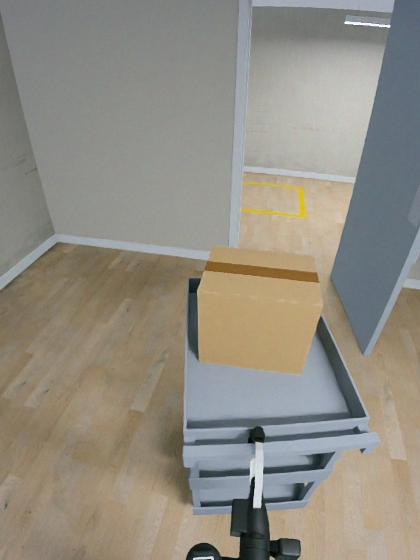

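{"op": "move", "data": {
  "blocking": false,
  "r2": {"base": {"translate_m": -0.464, "strafe_m": 0.164}, "joints": {"wrist_yaw_rad": -0.30}, "speeds": {"wrist_yaw_rad": 0.03}, "pace": "slow", "contact_limits": {"translate_m": 0.6}},
  "cameras": []
}}

{"op": "wait", "data": {
  "seconds": 8,
  "cameras": ["r2_head_camera"]
}}

r2: "speeds": wrist_yaw_rad = 0.03 is out of range 0.05 to 1.82
Scene clock: 3484.20 s.
r1.base_odometry: x=-1.779 y=-1.141 heading=+1.474
r1.turned_by_wheels: +0.000
r1.turned_by_imu: +0.000
r1.base_tilt: forward=-1.5 right=+1.3
r1.lidar_m: 0.68 0.53 1.16 1.20 4.66 2.70 1.45 1.22 1.17 1.31 1.11 1.10
r1.base_status: not commanded
r1.joint_positions: lift_m=+0.660 arm_m=+0.200 wrist_yaw_rad=+0.962 wrist_pitch_rad=+0.002 wrist_roll_rad=+0.000 gripper_m=-0.029
r1.joint_status: not commanded
r1.measured_speeds: translate_m=+0.000 strafe_m=+0.000 rotate_rad=+0.000 lift_m=+0.000 arm_m=+0.000 wrist_yaw_rad=+0.000 wrist_pitch_rad=+0.000 wrist_roll_rad=+0.000
r1.motor_effort: lift_m=+23(23) arm_m=-5(5) wheel_0=+11(12) wheel_1=+0(1) wheel_2=+9(9)
r1.servo_current: wrist_yaw_rad=33(65) wrist_pitch_rad=52(52) wrist_roll_rad=52(65) gripper_m=72(78)
r1.contact_limits: translate_m 0.5
r1.hand_pose: x=+0.6077 y=+0.1865 z=+0.8372 quat_wxyz=(+0.887, +0.000, +0.001, +0.462) (m; r1's base frame)
r1.wrist_depth_mm: - - 243 244 245 246 246 / - - 243 244 245 246 247 / 1060 - 244 244 246 247 247 / 976 1255 244 246 246 247 247 / - - 245 246 247 248 248 / - - 244 183 248 248 249 / - 143 247 180 248 249 249
r2.base_odometry: x=-1.928 y=-0.667 heading=-2.623
r2.turned_by_wheels: +0.000
r2.turned_by_imu: +0.000
r2.base_tilt: forward=-0.7 right=+0.0
r2.lidar_m: 0.37 2.56 2.22 2.20 2.59 3.32 3.32 2.93 2.49 2.49 0.52 0.42
r2.base_status: done
r2.joint_positions: lift_m=+0.688 arm_m=+0.000 wrist_yaw_rad=-0.195 wrist_pitch_rad=+0.003 wrist_roll_rad=+1.568 gripper_m=-0.033
r2.joint_status: not commanded
r2.measured_speeds: translate_m=+0.000 strafe_m=+0.000 rotate_rad=+0.000 lift_m=+0.000 arm_m=+0.000 wrist_yaw_rad=+0.000 wrist_pitch_rad=+0.000 wrist_roll_rad=+0.000
r2.motor_effort: lift_m=+17(17) arm_m=+4(4) wheel_0=-1(15) wheel_1=-4(8) wheel_2=+10(14)
r2.servo_current: wrist_yaw_rad=52(65) wrist_pitch_rad=39(52) wrist_roll_rad=46(65) gripper_m=137(150)
r2.contact_limits: lift_m 0.2; translate_m 0.6
r2.hand_pose: x=+0.4369 y=-0.1417 z=+0.8653 quat_wxyz=(+0.705, +0.703, -0.068, -0.070) (m; r2's base frame)
r2.wrist_depth_mm: - - - 194 259 1661 - / - - - 189 253 1921 - / - - 455 185 246 - - / - 462 459 181 240 - - / - - 459 176 236 - - / - - 182 173 179 - - / - 473 469 112 225 - -
pictures: none

not run: a call was refused earlier in this reply.

{"op": "move", "data": {
  "blocking": false,
  "r2": {"base": {"translate_m": -0.464, "strafe_m": 0.164}, "joints": {"wrist_yaw_rad": -0.30}, "speeds": {"wrist_yaw_rad": 0.05}, "pace": "slow", "contact_limits": {"translate_m": 0.6}},
  "cameras": []
}}

{"op": "wait", "data": {
  "seconds": 8,
  "cameras": ["r2_head_camera"]
}}

Scene clock: 3489.60 s.
move: r2 moving
r1.base_odometry: x=-1.779 y=-1.141 heading=+1.474
r1.turned_by_wheels: +0.000
r1.turned_by_imu: +0.000
r1.base_tilt: forward=-1.6 right=+1.2
r1.lidar_m: 0.68 0.55 1.15 1.19 4.67 2.72 1.47 1.21 1.17 1.34 1.10 1.11
r1.base_status: not commanded
r1.joint_positions: lift_m=+0.660 arm_m=+0.200 wrist_yaw_rad=+0.962 wrist_pitch_rad=+0.002 wrist_roll_rad=+0.000 gripper_m=-0.029
r1.joint_status: not commanded
r1.measured_speeds: translate_m=+0.000 strafe_m=+0.000 rotate_rad=+0.000 lift_m=+0.000 arm_m=+0.000 wrist_yaw_rad=+0.000 wrist_pitch_rad=+0.000 wrist_roll_rad=+0.000
r1.motor_effort: lift_m=+23(23) arm_m=-5(5) wheel_0=+11(12) wheel_1=-1(1) wheel_2=+9(9)
r1.servo_current: wrist_yaw_rad=78(78) wrist_pitch_rad=33(46) wrist_roll_rad=52(59) gripper_m=65(72)
r1.contact_limits: translate_m 0.5
r1.hand_pose: x=+0.6077 y=+0.1865 z=+0.8372 quat_wxyz=(+0.887, +0.000, +0.001, +0.462) (m; r1's base frame)
r1.wrist_depth_mm: - - 242 243 244 245 246 / - - 243 244 245 246 247 / 1025 - 243 245 247 247 247 / 976 1255 244 245 247 248 248 / - - 245 245 247 248 249 / - 1366 245 183 247 248 249 / - 143 246 180 247 249 249
r2.base_odometry: x=-1.915 y=-0.665 heading=-2.623
r2.turned_by_wheels: +0.001
r2.turned_by_imu: +0.001
r2.base_tilt: forward=-0.6 right=+0.1
r2.lidar_m: 0.35 2.54 2.20 2.23 2.54 3.30 3.29 2.90 2.50 2.49 0.52 0.43
r2.base_status: translate_m moving; strafe_m moving
r2.joint_positions: lift_m=+0.688 arm_m=+0.000 wrist_yaw_rad=-0.198 wrist_pitch_rad=+0.003 wrist_roll_rad=+1.568 gripper_m=-0.033
r2.joint_status: wrist_yaw_rad moving
r2.measured_speeds: translate_m=-0.047 strafe_m=+0.018 rotate_rad=+0.002 lift_m=+0.000 arm_m=+0.000 wrist_yaw_rad=-0.025 wrist_pitch_rad=+0.000 wrist_roll_rad=+0.000
r2.motor_effort: lift_m=+17(17) arm_m=+4(4) wheel_0=-4(6) wheel_1=-5(6) wheel_2=+14(16)
r2.servo_current: wrist_yaw_rad=143(182) wrist_pitch_rad=46(46) wrist_roll_rad=46(52) gripper_m=137(143)
r2.contact_limits: lift_m 0.2; translate_m 0.6
r2.hand_pose: x=+0.4364 y=-0.1425 z=+0.8653 quat_wxyz=(+0.704, +0.703, -0.069, -0.071) (m; r2's base frame)
r2.wrist_depth_mm: - - - 194 260 1618 - / - - - 190 253 1863 - / - - 452 186 247 - - / - 459 462 181 240 - - / - - 462 177 235 - - / - - 182 173 180 - - / - 477 473 112 227 - -
pictures: none
No camera images: "cameras" was empty.

Scene clock: 3495.23 s.
earlier move: r2 done
r1.base_odometry: x=-1.779 y=-1.141 heading=+1.474
r1.turned_by_wheels: +0.000
r1.turned_by_imu: +0.000
r1.base_tilt: forward=-1.5 right=+1.3
r1.lidar_m: 0.67 0.55 3.51 1.38 2.15 2.74 1.45 1.19 1.20 1.36 1.12 1.08
r1.base_status: not commanded
r1.joint_positions: lift_m=+0.660 arm_m=+0.200 wrist_yaw_rad=+0.962 wrist_pitch_rad=+0.002 wrist_roll_rad=+0.000 gripper_m=-0.029
r1.joint_status: not commanded
r1.measured_speeds: translate_m=+0.000 strafe_m=+0.000 rotate_rad=+0.000 lift_m=+0.000 arm_m=+0.000 wrist_yaw_rad=+0.000 wrist_pitch_rad=+0.000 wrist_roll_rad=+0.000
r1.motor_effort: lift_m=+23(23) arm_m=-5(5) wheel_0=+11(12) wheel_1=-1(1) wheel_2=+9(9)
r1.servo_current: wrist_yaw_rad=39(78) wrist_pitch_rad=46(52) wrist_roll_rad=59(65) gripper_m=65(78)
r1.contact_limits: translate_m 0.5
r1.hand_pose: x=+0.6077 y=+0.1865 z=+0.8372 quat_wxyz=(+0.887, +0.000, +0.001, +0.462) (m; r1's base frame)
r1.wrist_depth_mm: - - 242 244 245 245 247 / - - 243 245 245 246 247 / - - 243 245 246 247 248 / - - 244 245 247 248 248 / - - 245 245 247 248 249 / - - 245 183 247 248 249 / - 1921 246 180 248 249 250
r2.base_odometry: x=-1.444 y=-0.580 heading=-2.624
r2.turned_by_wheels: -0.001
r2.turned_by_imu: +0.000
r2.base_tilt: forward=-0.7 right=+0.1
r2.lidar_m: 0.32 2.52 2.16 2.17 2.56 2.82 2.83 2.91 2.53 2.53 0.52 0.42
r2.base_status: done
r2.joint_positions: lift_m=+0.688 arm_m=+0.000 wrist_yaw_rad=-0.301 wrist_pitch_rad=+0.003 wrist_roll_rad=+1.568 gripper_m=-0.033
r2.joint_status: all done
r2.measured_speeds: translate_m=+0.000 strafe_m=+0.000 rotate_rad=+0.000 lift_m=+0.000 arm_m=+0.000 wrist_yaw_rad=+0.000 wrist_pitch_rad=+0.000 wrist_roll_rad=+0.000
r2.motor_effort: lift_m=+17(17) arm_m=+4(4) wheel_0=-6(12) wheel_1=-4(7) wheel_2=+3(16)
r2.servo_current: wrist_yaw_rad=39(208) wrist_pitch_rad=46(46) wrist_roll_rad=46(59) gripper_m=130(143)
r2.contact_limits: lift_m 0.2; translate_m 0.6
r2.hand_pose: x=+0.4205 y=-0.1689 z=+0.8653 quat_wxyz=(+0.700, +0.698, -0.105, -0.107) (m; r2's base frame)
r2.wrist_depth_mm: - - - 290 301 1708 1281 / - - - 272 278 1708 - / - - - 262 264 - - / - - 469 191 250 - - / - - 462 179 239 - - / - 452 183 171 178 - - / - 445 442 112 218 - -
wait: 5.63 of 8 s (r2 has come to rest)
pictures: r2_head_camera
Images, in order (width x height): r2_head_camera 420x560.

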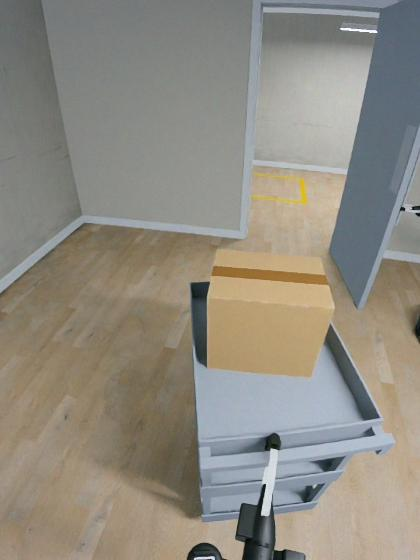

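{"op": "move", "data": {
  "blocking": false,
  "r2": {"base": {"translate_m": -0.070, "strafe_m": 0.213}, "pace": "slow", "contact_limits": {"strafe_m": 0.6}},
  "cameras": []
}}

{"op": "wait", "data": {
  "seconds": 8,
  "cameras": ["r2_head_camera"]
}}

Scene clock: 3568.13 s.
move: r2 moving
r1.base_odometry: x=-1.779 y=-1.141 heading=+1.474
r1.turned_by_wheels: +0.000
r1.turned_by_imu: +0.000
r1.base_tilt: forward=-1.6 right=+1.3
r1.lidar_m: 0.68 0.57 3.49 1.36 2.13 2.72 1.42 1.19 1.19 1.36 1.11 1.10
r1.base_status: not commanded
r1.joint_positions: lift_m=+0.660 arm_m=+0.200 wrist_yaw_rad=+0.962 wrist_pitch_rad=+0.002 wrist_roll_rad=+0.000 gripper_m=-0.029
r1.joint_status: not commanded
r1.measured_speeds: translate_m=+0.000 strafe_m=+0.000 rotate_rad=+0.000 lift_m=+0.000 arm_m=+0.000 wrist_yaw_rad=+0.000 wrist_pitch_rad=+0.000 wrist_roll_rad=+0.000
r1.motor_effort: lift_m=+23(23) arm_m=-4(5) wheel_0=+11(12) wheel_1=-1(1) wheel_2=+9(9)
r1.servo_current: wrist_yaw_rad=52(59) wrist_pitch_rad=39(46) wrist_roll_rad=52(65) gripper_m=72(72)
r1.contact_limits: translate_m 0.5
r1.hand_pose: x=+0.6077 y=+0.1865 z=+0.8372 quat_wxyz=(+0.887, +0.000, +0.001, +0.462) (m; r1's base frame)
r1.wrist_depth_mm: - - 242 243 244 246 247 / - - 243 245 246 246 247 / - - 243 245 246 246 248 / - - 244 245 246 247 248 / - - 245 246 247 248 249 / - - 245 182 247 249 249 / - 1921 245 180 247 250 250
r2.base_odometry: x=-1.435 y=-0.588 heading=-2.624
r2.turned_by_wheels: +0.000
r2.turned_by_imu: +0.000
r2.base_tilt: forward=-0.7 right=+0.1
r2.lidar_m: 0.34 2.51 2.15 2.16 2.51 2.82 2.81 2.92 2.54 2.53 0.51 0.41
r2.base_status: translate_m moving; strafe_m moving
r2.joint_positions: lift_m=+0.688 arm_m=+0.000 wrist_yaw_rad=-0.302 wrist_pitch_rad=+0.003 wrist_roll_rad=+1.568 gripper_m=-0.033
r2.joint_status: not commanded
r2.measured_speeds: translate_m=-0.015 strafe_m=+0.047 rotate_rad=+0.002 lift_m=+0.000 arm_m=+0.000 wrist_yaw_rad=-0.003 wrist_pitch_rad=+0.000 wrist_roll_rad=+0.000
r2.motor_effort: lift_m=+17(17) arm_m=+4(4) wheel_0=-13(13) wheel_1=+6(7) wheel_2=+5(7)
r2.servo_current: wrist_yaw_rad=46(46) wrist_pitch_rad=52(52) wrist_roll_rad=59(59) gripper_m=143(143)
r2.contact_limits: lift_m 0.2; strafe_m 0.6
r2.hand_pose: x=+0.4202 y=-0.1692 z=+0.8653 quat_wxyz=(+0.700, +0.698, -0.105, -0.108) (m; r2's base frame)
r2.wrist_depth_mm: - - - 225 301 1708 1255 / - - - 271 278 1708 - / - - - 257 263 - - / - - 469 190 251 - - / - - 462 179 237 - - / - 459 181 171 179 - - / - 445 445 112 219 - -
pictures: none
No camera images: "cameras" was empty.

Scene clock: 3571.13 s.
earlier move: r2 done
r1.base_odometry: x=-1.779 y=-1.141 heading=+1.474
r1.turned_by_wheels: +0.000
r1.turned_by_imu: +0.000
r1.base_tilt: forward=-1.5 right=+1.3
r1.lidar_m: 0.65 0.57 3.49 1.44 4.66 2.71 1.43 1.18 1.21 1.31 1.12 1.11
r1.base_status: not commanded
r1.joint_positions: lift_m=+0.660 arm_m=+0.200 wrist_yaw_rad=+0.962 wrist_pitch_rad=+0.002 wrist_roll_rad=+0.000 gripper_m=-0.029
r1.joint_status: not commanded
r1.measured_speeds: translate_m=+0.000 strafe_m=+0.000 rotate_rad=+0.000 lift_m=+0.000 arm_m=+0.000 wrist_yaw_rad=+0.000 wrist_pitch_rad=+0.000 wrist_roll_rad=+0.000
r1.motor_effort: lift_m=+23(23) arm_m=-4(5) wheel_0=+11(12) wheel_1=-1(1) wheel_2=+9(9)
r1.servo_current: wrist_yaw_rad=52(65) wrist_pitch_rad=39(52) wrist_roll_rad=52(72) gripper_m=72(78)
r1.contact_limits: translate_m 0.5
r1.hand_pose: x=+0.6077 y=+0.1865 z=+0.8372 quat_wxyz=(+0.887, +0.000, +0.001, +0.462) (m; r1's base frame)
r1.wrist_depth_mm: - - 243 244 244 246 246 / - - 242 245 246 246 247 / - - 243 245 246 247 247 / - - 244 246 246 247 248 / - - 244 246 247 248 249 / - - 245 183 248 248 249 / - 1863 247 180 248 248 249
r2.base_odometry: x=-1.278 y=-0.730 heading=-2.624
r2.turned_by_wheels: +0.000
r2.turned_by_imu: -0.001
r2.base_tilt: forward=-0.7 right=+0.1
r2.lidar_m: 0.38 2.31 1.99 1.99 2.33 2.71 2.71 3.13 2.70 2.70 0.41 0.39
r2.base_status: done
r2.joint_positions: lift_m=+0.688 arm_m=+0.000 wrist_yaw_rad=-0.304 wrist_pitch_rad=+0.003 wrist_roll_rad=+1.568 gripper_m=-0.033
r2.joint_status: not commanded
r2.measured_speeds: translate_m=+0.000 strafe_m=+0.000 rotate_rad=+0.000 lift_m=+0.000 arm_m=+0.000 wrist_yaw_rad=+0.000 wrist_pitch_rad=+0.000 wrist_roll_rad=+0.000
r2.motor_effort: lift_m=+17(17) arm_m=+4(4) wheel_0=-8(16) wheel_1=+3(8) wheel_2=+3(7)
r2.servo_current: wrist_yaw_rad=59(59) wrist_pitch_rad=46(52) wrist_roll_rad=46(65) gripper_m=124(143)
r2.contact_limits: lift_m 0.2; strafe_m 0.6
r2.hand_pose: x=+0.4199 y=-0.1697 z=+0.8653 quat_wxyz=(+0.700, +0.698, -0.106, -0.108) (m; r2's base frame)
r2.wrist_depth_mm: - - - 170 231 1756 - / - - - 170 231 - - / - 445 439 170 230 - - / - 462 452 170 230 - - / - - 477 170 230 - - / - - 183 169 180 627 - / - - - 112 229 1708 492
wait: 3.00 of 8 s (r2 has come to rest)
pictures: r2_head_camera
Images, in order (width x height): r2_head_camera 420x560.

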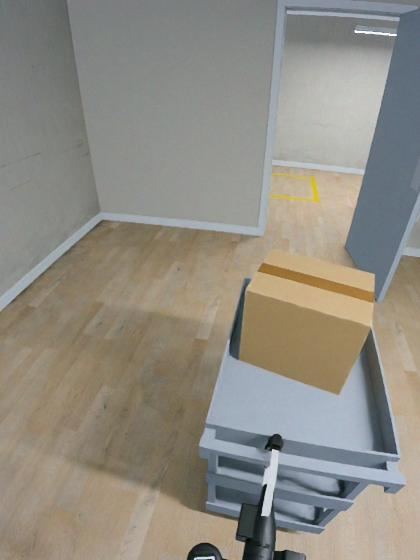

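{"op": "move", "data": {
  "blocking": false,
  "r2": {"base": {"translate_m": 0.286, "strafe_m": -0.0903}, "pace": "slow", "contact_limits": {"translate_m": 0.6}},
  "cameras": []
}}

{"op": "wait", "data": {
  "seconds": 8,
  "cameras": ["r2_head_camera"]
}}

Scene clock: 3581.47 s.
move: r2 moving
r1.base_odometry: x=-1.779 y=-1.141 heading=+1.474
r1.turned_by_wheels: +0.000
r1.turned_by_imu: +0.000
r1.base_tilt: forward=-1.6 right=+1.2
r1.lidar_m: 0.67 0.56 3.52 1.46 4.67 2.71 1.42 1.19 1.19 1.35 1.11 1.11
r1.base_status: not commanded
r1.joint_positions: lift_m=+0.660 arm_m=+0.200 wrist_yaw_rad=+0.962 wrist_pitch_rad=+0.002 wrist_roll_rad=+0.000 gripper_m=-0.029
r1.joint_status: not commanded
r1.measured_speeds: translate_m=+0.000 strafe_m=+0.000 rotate_rad=+0.000 lift_m=+0.000 arm_m=+0.000 wrist_yaw_rad=+0.000 wrist_pitch_rad=+0.000 wrist_roll_rad=+0.000
r1.motor_effort: lift_m=+23(23) arm_m=-5(5) wheel_0=+12(12) wheel_1=-1(1) wheel_2=+9(9)
r1.servo_current: wrist_yaw_rad=39(59) wrist_pitch_rad=46(46) wrist_roll_rad=46(65) gripper_m=72(78)
r1.contact_limits: translate_m 0.5
r1.hand_pose: x=+0.6077 y=+0.1865 z=+0.8372 quat_wxyz=(+0.887, +0.000, +0.001, +0.462) (m; r1's base frame)
r1.wrist_depth_mm: - - 242 244 244 246 247 / - - 243 244 245 246 247 / - - 244 245 246 247 248 / - - 244 245 247 248 248 / - - 245 246 246 248 249 / - - 245 182 247 248 250 / - 1921 246 180 247 250 250
r2.base_odometry: x=-1.290 y=-0.733 heading=-2.624
r2.turned_by_wheels: +0.000
r2.turned_by_imu: +0.001
r2.base_tilt: forward=-0.7 right=+0.1
r2.lidar_m: 0.35 2.30 1.97 1.97 2.32 2.72 2.71 3.12 2.70 2.69 0.43 0.39
r2.base_status: translate_m moving; strafe_m moving
r2.joint_positions: lift_m=+0.688 arm_m=+0.000 wrist_yaw_rad=-0.305 wrist_pitch_rad=+0.003 wrist_roll_rad=+1.568 gripper_m=-0.034
r2.joint_status: not commanded
r2.measured_speeds: translate_m=+0.050 strafe_m=-0.017 rotate_rad=+0.002 lift_m=+0.000 arm_m=+0.000 wrist_yaw_rad=+0.000 wrist_pitch_rad=+0.000 wrist_roll_rad=+0.000
r2.motor_effort: lift_m=+17(17) arm_m=+4(4) wheel_0=+6(13) wheel_1=+5(7) wheel_2=-13(18)
r2.servo_current: wrist_yaw_rad=46(59) wrist_pitch_rad=46(46) wrist_roll_rad=39(59) gripper_m=91(124)
r2.contact_limits: lift_m 0.2; translate_m 0.6
r2.hand_pose: x=+0.4197 y=-0.1700 z=+0.8653 quat_wxyz=(+0.700, +0.698, -0.106, -0.109) (m; r2's base frame)
r2.wrist_depth_mm: - - - 167 229 1661 - / - - - 167 229 - - / - 449 442 167 228 - - / - - 452 167 227 - - / - - 469 167 227 - - / - - 184 166 180 - - / - - - 112 227 1708 512
pictures: none
No camera images: "cameras" was empty.

Scene clock: 3585.20 s.
earlier move: r2 done
r1.base_odometry: x=-1.779 y=-1.141 heading=+1.474
r1.turned_by_wheels: +0.000
r1.turned_by_imu: +0.000
r1.base_tilt: forward=-1.6 right=+1.2
r1.lidar_m: 0.67 0.57 1.33 1.25 4.65 2.70 1.46 1.18 1.21 1.34 1.11 1.10
r1.base_status: not commanded
r1.joint_positions: lift_m=+0.660 arm_m=+0.200 wrist_yaw_rad=+0.962 wrist_pitch_rad=+0.002 wrist_roll_rad=+0.000 gripper_m=-0.029
r1.joint_status: not commanded
r1.measured_speeds: translate_m=+0.000 strafe_m=+0.000 rotate_rad=+0.000 lift_m=+0.000 arm_m=+0.000 wrist_yaw_rad=+0.000 wrist_pitch_rad=+0.000 wrist_roll_rad=+0.000
r1.motor_effort: lift_m=+23(23) arm_m=-4(5) wheel_0=+11(12) wheel_1=-1(1) wheel_2=+9(9)
r1.servo_current: wrist_yaw_rad=52(72) wrist_pitch_rad=46(52) wrist_roll_rad=65(65) gripper_m=72(78)
r1.contact_limits: translate_m 0.5
r1.hand_pose: x=+0.6077 y=+0.1865 z=+0.8372 quat_wxyz=(+0.887, +0.000, +0.001, +0.462) (m; r1's base frame)
r1.wrist_depth_mm: - - 243 244 244 245 246 / - - 242 245 245 246 247 / - - 244 245 246 246 247 / - - 244 246 246 247 248 / - - 244 246 247 248 248 / - - 246 182 247 248 249 / - 151 246 180 247 249 249
r2.base_odometry: x=-1.571 y=-0.793 heading=-2.623
r2.turned_by_wheels: +0.000
r2.turned_by_imu: +0.002
r2.base_tilt: forward=-0.7 right=+0.1
r2.lidar_m: 0.37 2.31 2.01 1.98 2.32 2.98 2.97 3.10 2.69 2.69 0.41 0.38
r2.base_status: done
r2.joint_positions: lift_m=+0.688 arm_m=+0.000 wrist_yaw_rad=-0.298 wrist_pitch_rad=+0.003 wrist_roll_rad=+1.568 gripper_m=-0.034
r2.joint_status: not commanded
r2.measured_speeds: translate_m=+0.000 strafe_m=+0.000 rotate_rad=+0.000 lift_m=+0.000 arm_m=+0.000 wrist_yaw_rad=+0.000 wrist_pitch_rad=+0.000 wrist_roll_rad=+0.000
r2.motor_effort: lift_m=+17(17) arm_m=+4(4) wheel_0=+6(16) wheel_1=+3(8) wheel_2=-6(18)
r2.servo_current: wrist_yaw_rad=59(59) wrist_pitch_rad=39(52) wrist_roll_rad=33(59) gripper_m=91(124)
r2.contact_limits: lift_m 0.2; translate_m 0.6
r2.hand_pose: x=+0.4210 y=-0.1682 z=+0.8653 quat_wxyz=(+0.700, +0.699, -0.104, -0.106) (m; r2's base frame)
r2.wrist_depth_mm: - - - 154 211 - - / - 421 413 157 214 - - / - 439 427 159 218 - - / - - 459 162 222 - - / - - 477 163 224 - - / - - 185 166 181 1661 521 / - - - 112 231 1863 1229
wait: 3.73 of 8 s (r2 has come to rest)
pictures: r2_head_camera
Images, in order (width x height): r2_head_camera 420x560.

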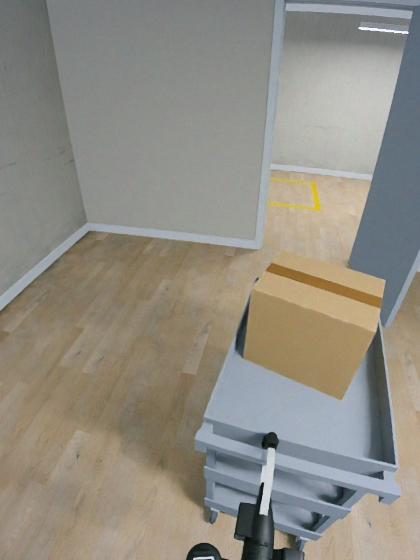

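{"op": "move", "data": {
  "blocking": false,
  "cameras": ["r2_head_camera", "r2_wrist_camera", "r1_head_camera"]
}}

Scene clock: 3615.63 s.
r1.base_odometry: x=-1.779 y=-1.141 heading=+1.474
r1.turned_by_wheels: +0.000
r1.turned_by_imu: +0.000
r1.base_tilt: forward=-1.6 right=+1.3
r1.lidar_m: 0.68 0.58 1.32 1.24 4.66 2.70 1.46 1.19 1.19 1.35 1.12 1.11
r1.base_status: not commanded
r1.joint_positions: lift_m=+0.660 arm_m=+0.200 wrist_yaw_rad=+0.962 wrist_pitch_rad=+0.002 wrist_roll_rad=+0.000 gripper_m=-0.029
r1.joint_status: not commanded
r1.measured_speeds: translate_m=+0.000 strafe_m=+0.000 rotate_rad=+0.000 lift_m=+0.000 arm_m=+0.000 wrist_yaw_rad=+0.000 wrist_pitch_rad=+0.000 wrist_roll_rad=+0.000
r1.motor_effort: lift_m=+23(23) arm_m=-4(5) wheel_0=+11(12) wheel_1=-1(1) wheel_2=+9(9)
r1.servo_current: wrist_yaw_rad=52(72) wrist_pitch_rad=39(52) wrist_roll_rad=59(65) gripper_m=72(78)
r1.contact_limits: translate_m 0.5
r1.hand_pose: x=+0.6077 y=+0.1865 z=+0.8372 quat_wxyz=(+0.887, +0.000, +0.001, +0.462) (m; r1's base frame)
r1.wrist_depth_mm: - - 242 243 244 246 247 / - - 243 245 245 247 247 / - - 244 245 246 247 247 / - - 244 245 247 248 248 / - - 245 247 247 248 248 / - - 245 183 247 248 248 / - 151 245 180 247 249 250
r2.base_odometry: x=-1.571 y=-0.793 heading=-2.623
r2.turned_by_wheels: +0.000
r2.turned_by_imu: +0.000
r2.base_tilt: forward=-0.7 right=+0.1
r2.lidar_m: 0.36 2.30 1.99 2.01 2.31 3.00 2.98 3.12 2.70 2.69 0.44 0.39
r2.base_status: done
r2.joint_positions: lift_m=+0.688 arm_m=+0.000 wrist_yaw_rad=-0.298 wrist_pitch_rad=+0.003 wrist_roll_rad=+1.568 gripper_m=-0.034
r2.joint_status: not commanded
r2.measured_speeds: translate_m=+0.000 strafe_m=+0.000 rotate_rad=+0.000 lift_m=+0.000 arm_m=+0.000 wrist_yaw_rad=+0.000 wrist_pitch_rad=+0.000 wrist_roll_rad=+0.000
r2.motor_effort: lift_m=+17(17) arm_m=+4(4) wheel_0=+7(16) wheel_1=+3(8) wheel_2=-6(18)
r2.servo_current: wrist_yaw_rad=39(59) wrist_pitch_rad=46(52) wrist_roll_rad=52(59) gripper_m=98(124)
r2.contact_limits: lift_m 0.2; translate_m 0.6
r2.hand_pose: x=+0.4210 y=-0.1682 z=+0.8653 quat_wxyz=(+0.700, +0.699, -0.104, -0.106) (m; r2's base frame)
r2.wrist_depth_mm: - - - 154 211 - - / - 421 415 157 214 - - / - 442 433 159 217 - - / - - 452 162 221 - - / - - 477 164 224 - - / - - 184 166 181 1576 521 / - - - 112 231 1808 1229
pictures: r1_head_camera, r2_head_camera, r2_wrist_camera
Images, in order (width x height): r1_head_camera 420x560, r2_head_camera 420x560, r2_wrist_camera 616x392.

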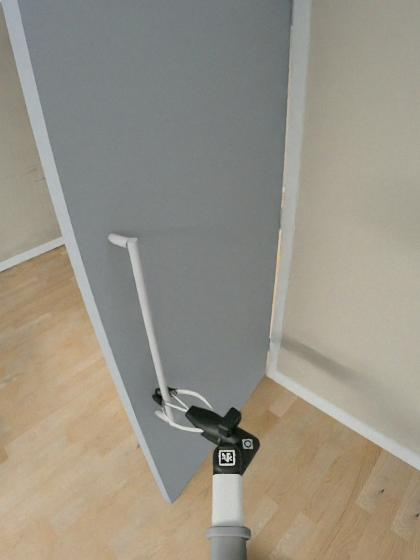

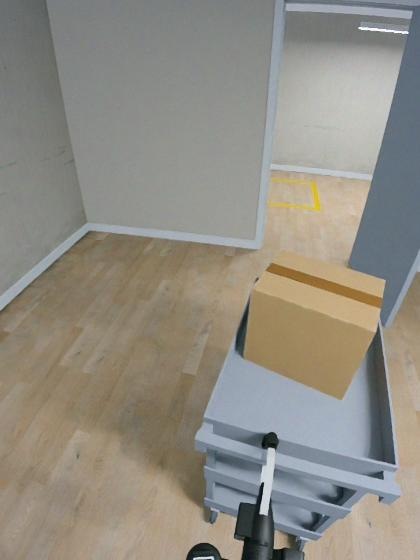

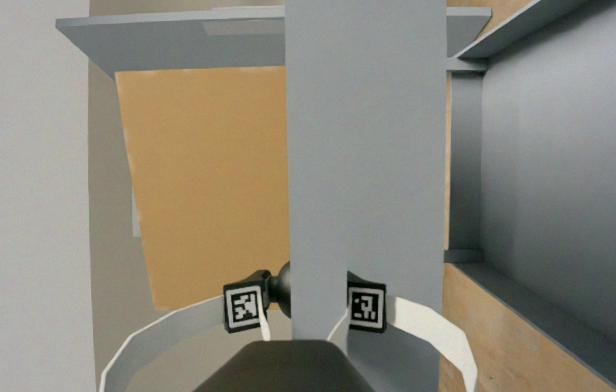

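{"op": "move", "data": {
  "blocking": false,
  "r2": {"joints": {"gripper_m": 0.05}},
  "cameras": []
}}

{"op": "wait", "data": {
  "seconds": 3,
  "cameras": ["r2_wrist_camera"]
}}

Scene clock: 3659.60 s.
move: r2 moving
r1.base_odometry: x=-1.779 y=-1.141 heading=+1.474
r1.turned_by_wheels: +0.000
r1.turned_by_imu: +0.000
r1.base_tilt: forward=-1.5 right=+1.2
r1.lidar_m: 0.65 0.56 1.32 1.27 4.67 2.72 1.46 1.19 1.18 1.31 1.10 1.11
r1.base_status: not commanded
r1.joint_positions: lift_m=+0.660 arm_m=+0.200 wrist_yaw_rad=+0.962 wrist_pitch_rad=+0.002 wrist_roll_rad=+0.000 gripper_m=-0.029
r1.joint_status: not commanded
r1.measured_speeds: translate_m=+0.000 strafe_m=+0.000 rotate_rad=+0.000 lift_m=+0.000 arm_m=+0.000 wrist_yaw_rad=+0.000 wrist_pitch_rad=+0.000 wrist_roll_rad=+0.000
r1.motor_effort: lift_m=+23(23) arm_m=-5(5) wheel_0=+11(12) wheel_1=-1(1) wheel_2=+9(9)
r1.servo_current: wrist_yaw_rad=39(59) wrist_pitch_rad=33(46) wrist_roll_rad=59(59) gripper_m=65(72)
r1.contact_limits: translate_m 0.5
r1.hand_pose: x=+0.6077 y=+0.1865 z=+0.8372 quat_wxyz=(+0.887, +0.000, +0.001, +0.462) (m; r1's base frame)
r1.wrist_depth_mm: - - 243 244 245 245 247 / - - 243 244 245 247 247 / - - 244 244 246 247 248 / - - 245 245 247 248 248 / - - 245 246 247 248 248 / - - 244 183 247 248 250 / - 1366 246 180 247 249 250
r2.base_odometry: x=-1.571 y=-0.793 heading=-2.623
r2.turned_by_wheels: +0.000
r2.turned_by_imu: +0.000
r2.base_tilt: forward=-0.7 right=+0.0
r2.lidar_m: 0.38 2.30 1.99 1.98 2.30 3.01 3.01 3.11 2.71 2.69 0.41 0.38
r2.base_status: not commanded
r2.joint_positions: lift_m=+0.688 arm_m=+0.000 wrist_yaw_rad=-0.298 wrist_pitch_rad=+0.003 wrist_roll_rad=+1.568 gripper_m=-0.009
r2.joint_status: gripper_m moving
r2.measured_speeds: translate_m=+0.000 strafe_m=+0.000 rotate_rad=+0.000 lift_m=+0.000 arm_m=+0.000 wrist_yaw_rad=+0.000 wrist_pitch_rad=+0.000 wrist_roll_rad=+0.000
r2.motor_effort: lift_m=+17(17) arm_m=+4(4) wheel_0=+6(7) wheel_1=+3(3) wheel_2=-5(6)
r2.servo_current: wrist_yaw_rad=59(65) wrist_pitch_rad=46(46) wrist_roll_rad=46(52) gripper_m=85(91)
r2.contact_limits: lift_m 0.2; translate_m 0.6
r2.hand_pose: x=+0.4210 y=-0.1682 z=+0.8653 quat_wxyz=(+0.700, +0.699, -0.104, -0.106) (m; r2's base frame)
r2.wrist_depth_mm: - - - 158 214 - - / - 424 421 161 219 - - / - 445 436 163 222 - - / - - 452 165 225 - - / - - 480 168 229 - - / - - 187 170 183 1618 525 / - - - 112 236 - 1255
pictures: none
No camera images: "cameras" was empty.

Scene clock: 3660.63 s.
earlier move: r2 done
r1.base_odometry: x=-1.779 y=-1.141 heading=+1.474
r1.turned_by_wheels: +0.000
r1.turned_by_imu: +0.000
r1.base_tilt: forward=-1.6 right=+1.3
r1.lidar_m: 0.70 0.57 1.32 1.25 4.65 2.70 1.42 1.21 1.21 1.34 1.10 1.10
r1.base_status: not commanded
r1.joint_positions: lift_m=+0.660 arm_m=+0.200 wrist_yaw_rad=+0.962 wrist_pitch_rad=+0.002 wrist_roll_rad=+0.000 gripper_m=-0.029
r1.joint_status: not commanded
r1.measured_speeds: translate_m=+0.000 strafe_m=+0.000 rotate_rad=+0.000 lift_m=+0.000 arm_m=+0.000 wrist_yaw_rad=+0.000 wrist_pitch_rad=+0.000 wrist_roll_rad=+0.000
r1.motor_effort: lift_m=+23(23) arm_m=-5(5) wheel_0=+11(12) wheel_1=-1(1) wheel_2=+9(9)
r1.servo_current: wrist_yaw_rad=46(59) wrist_pitch_rad=46(46) wrist_roll_rad=52(59) gripper_m=72(78)
r1.contact_limits: translate_m 0.5
r1.hand_pose: x=+0.6077 y=+0.1865 z=+0.8372 quat_wxyz=(+0.887, +0.000, +0.001, +0.462) (m; r1's base frame)
r1.wrist_depth_mm: - - 242 244 245 245 247 / - - 243 244 245 246 247 / - - 244 245 246 247 247 / 1281 - 245 244 246 247 249 / - - 245 246 247 248 249 / - - 244 183 247 248 249 / - 1366 246 180 247 249 249
r2.base_odometry: x=-1.571 y=-0.793 heading=-2.624
r2.turned_by_wheels: +0.000
r2.turned_by_imu: +0.000
r2.base_tilt: forward=-0.7 right=+0.1
r2.lidar_m: 0.41 2.30 1.98 2.00 2.28 2.99 3.00 3.13 2.71 2.70 0.42 0.40
r2.base_status: not commanded
r2.joint_positions: lift_m=+0.688 arm_m=+0.000 wrist_yaw_rad=-0.298 wrist_pitch_rad=+0.003 wrist_roll_rad=+1.568 gripper_m=+0.050
r2.joint_status: all done
r2.measured_speeds: translate_m=+0.000 strafe_m=+0.000 rotate_rad=+0.000 lift_m=+0.000 arm_m=+0.000 wrist_yaw_rad=+0.000 wrist_pitch_rad=+0.000 wrist_roll_rad=+0.000
r2.motor_effort: lift_m=+17(17) arm_m=+4(4) wheel_0=+5(7) wheel_1=+3(3) wheel_2=-6(6)
r2.servo_current: wrist_yaw_rad=46(65) wrist_pitch_rad=39(46) wrist_roll_rad=52(59) gripper_m=46(124)
r2.contact_limits: lift_m 0.2; translate_m 0.6
r2.hand_pose: x=+0.4210 y=-0.1682 z=+0.8653 quat_wxyz=(+0.700, +0.699, -0.104, -0.106) (m; r2's base frame)
r2.wrist_depth_mm: - - - 173 229 - - / - - 439 176 233 - - / - 459 449 179 237 - - / - - 469 181 241 - - / - - 492 185 245 - - / - - 193 186 195 1756 525 / - - - 112 253 1863 1229
wait: 1.03 of 3 s (r2 has come to rest)
pictures: r2_wrist_camera
Images, in order (width x height): r2_wrist_camera 616x392.

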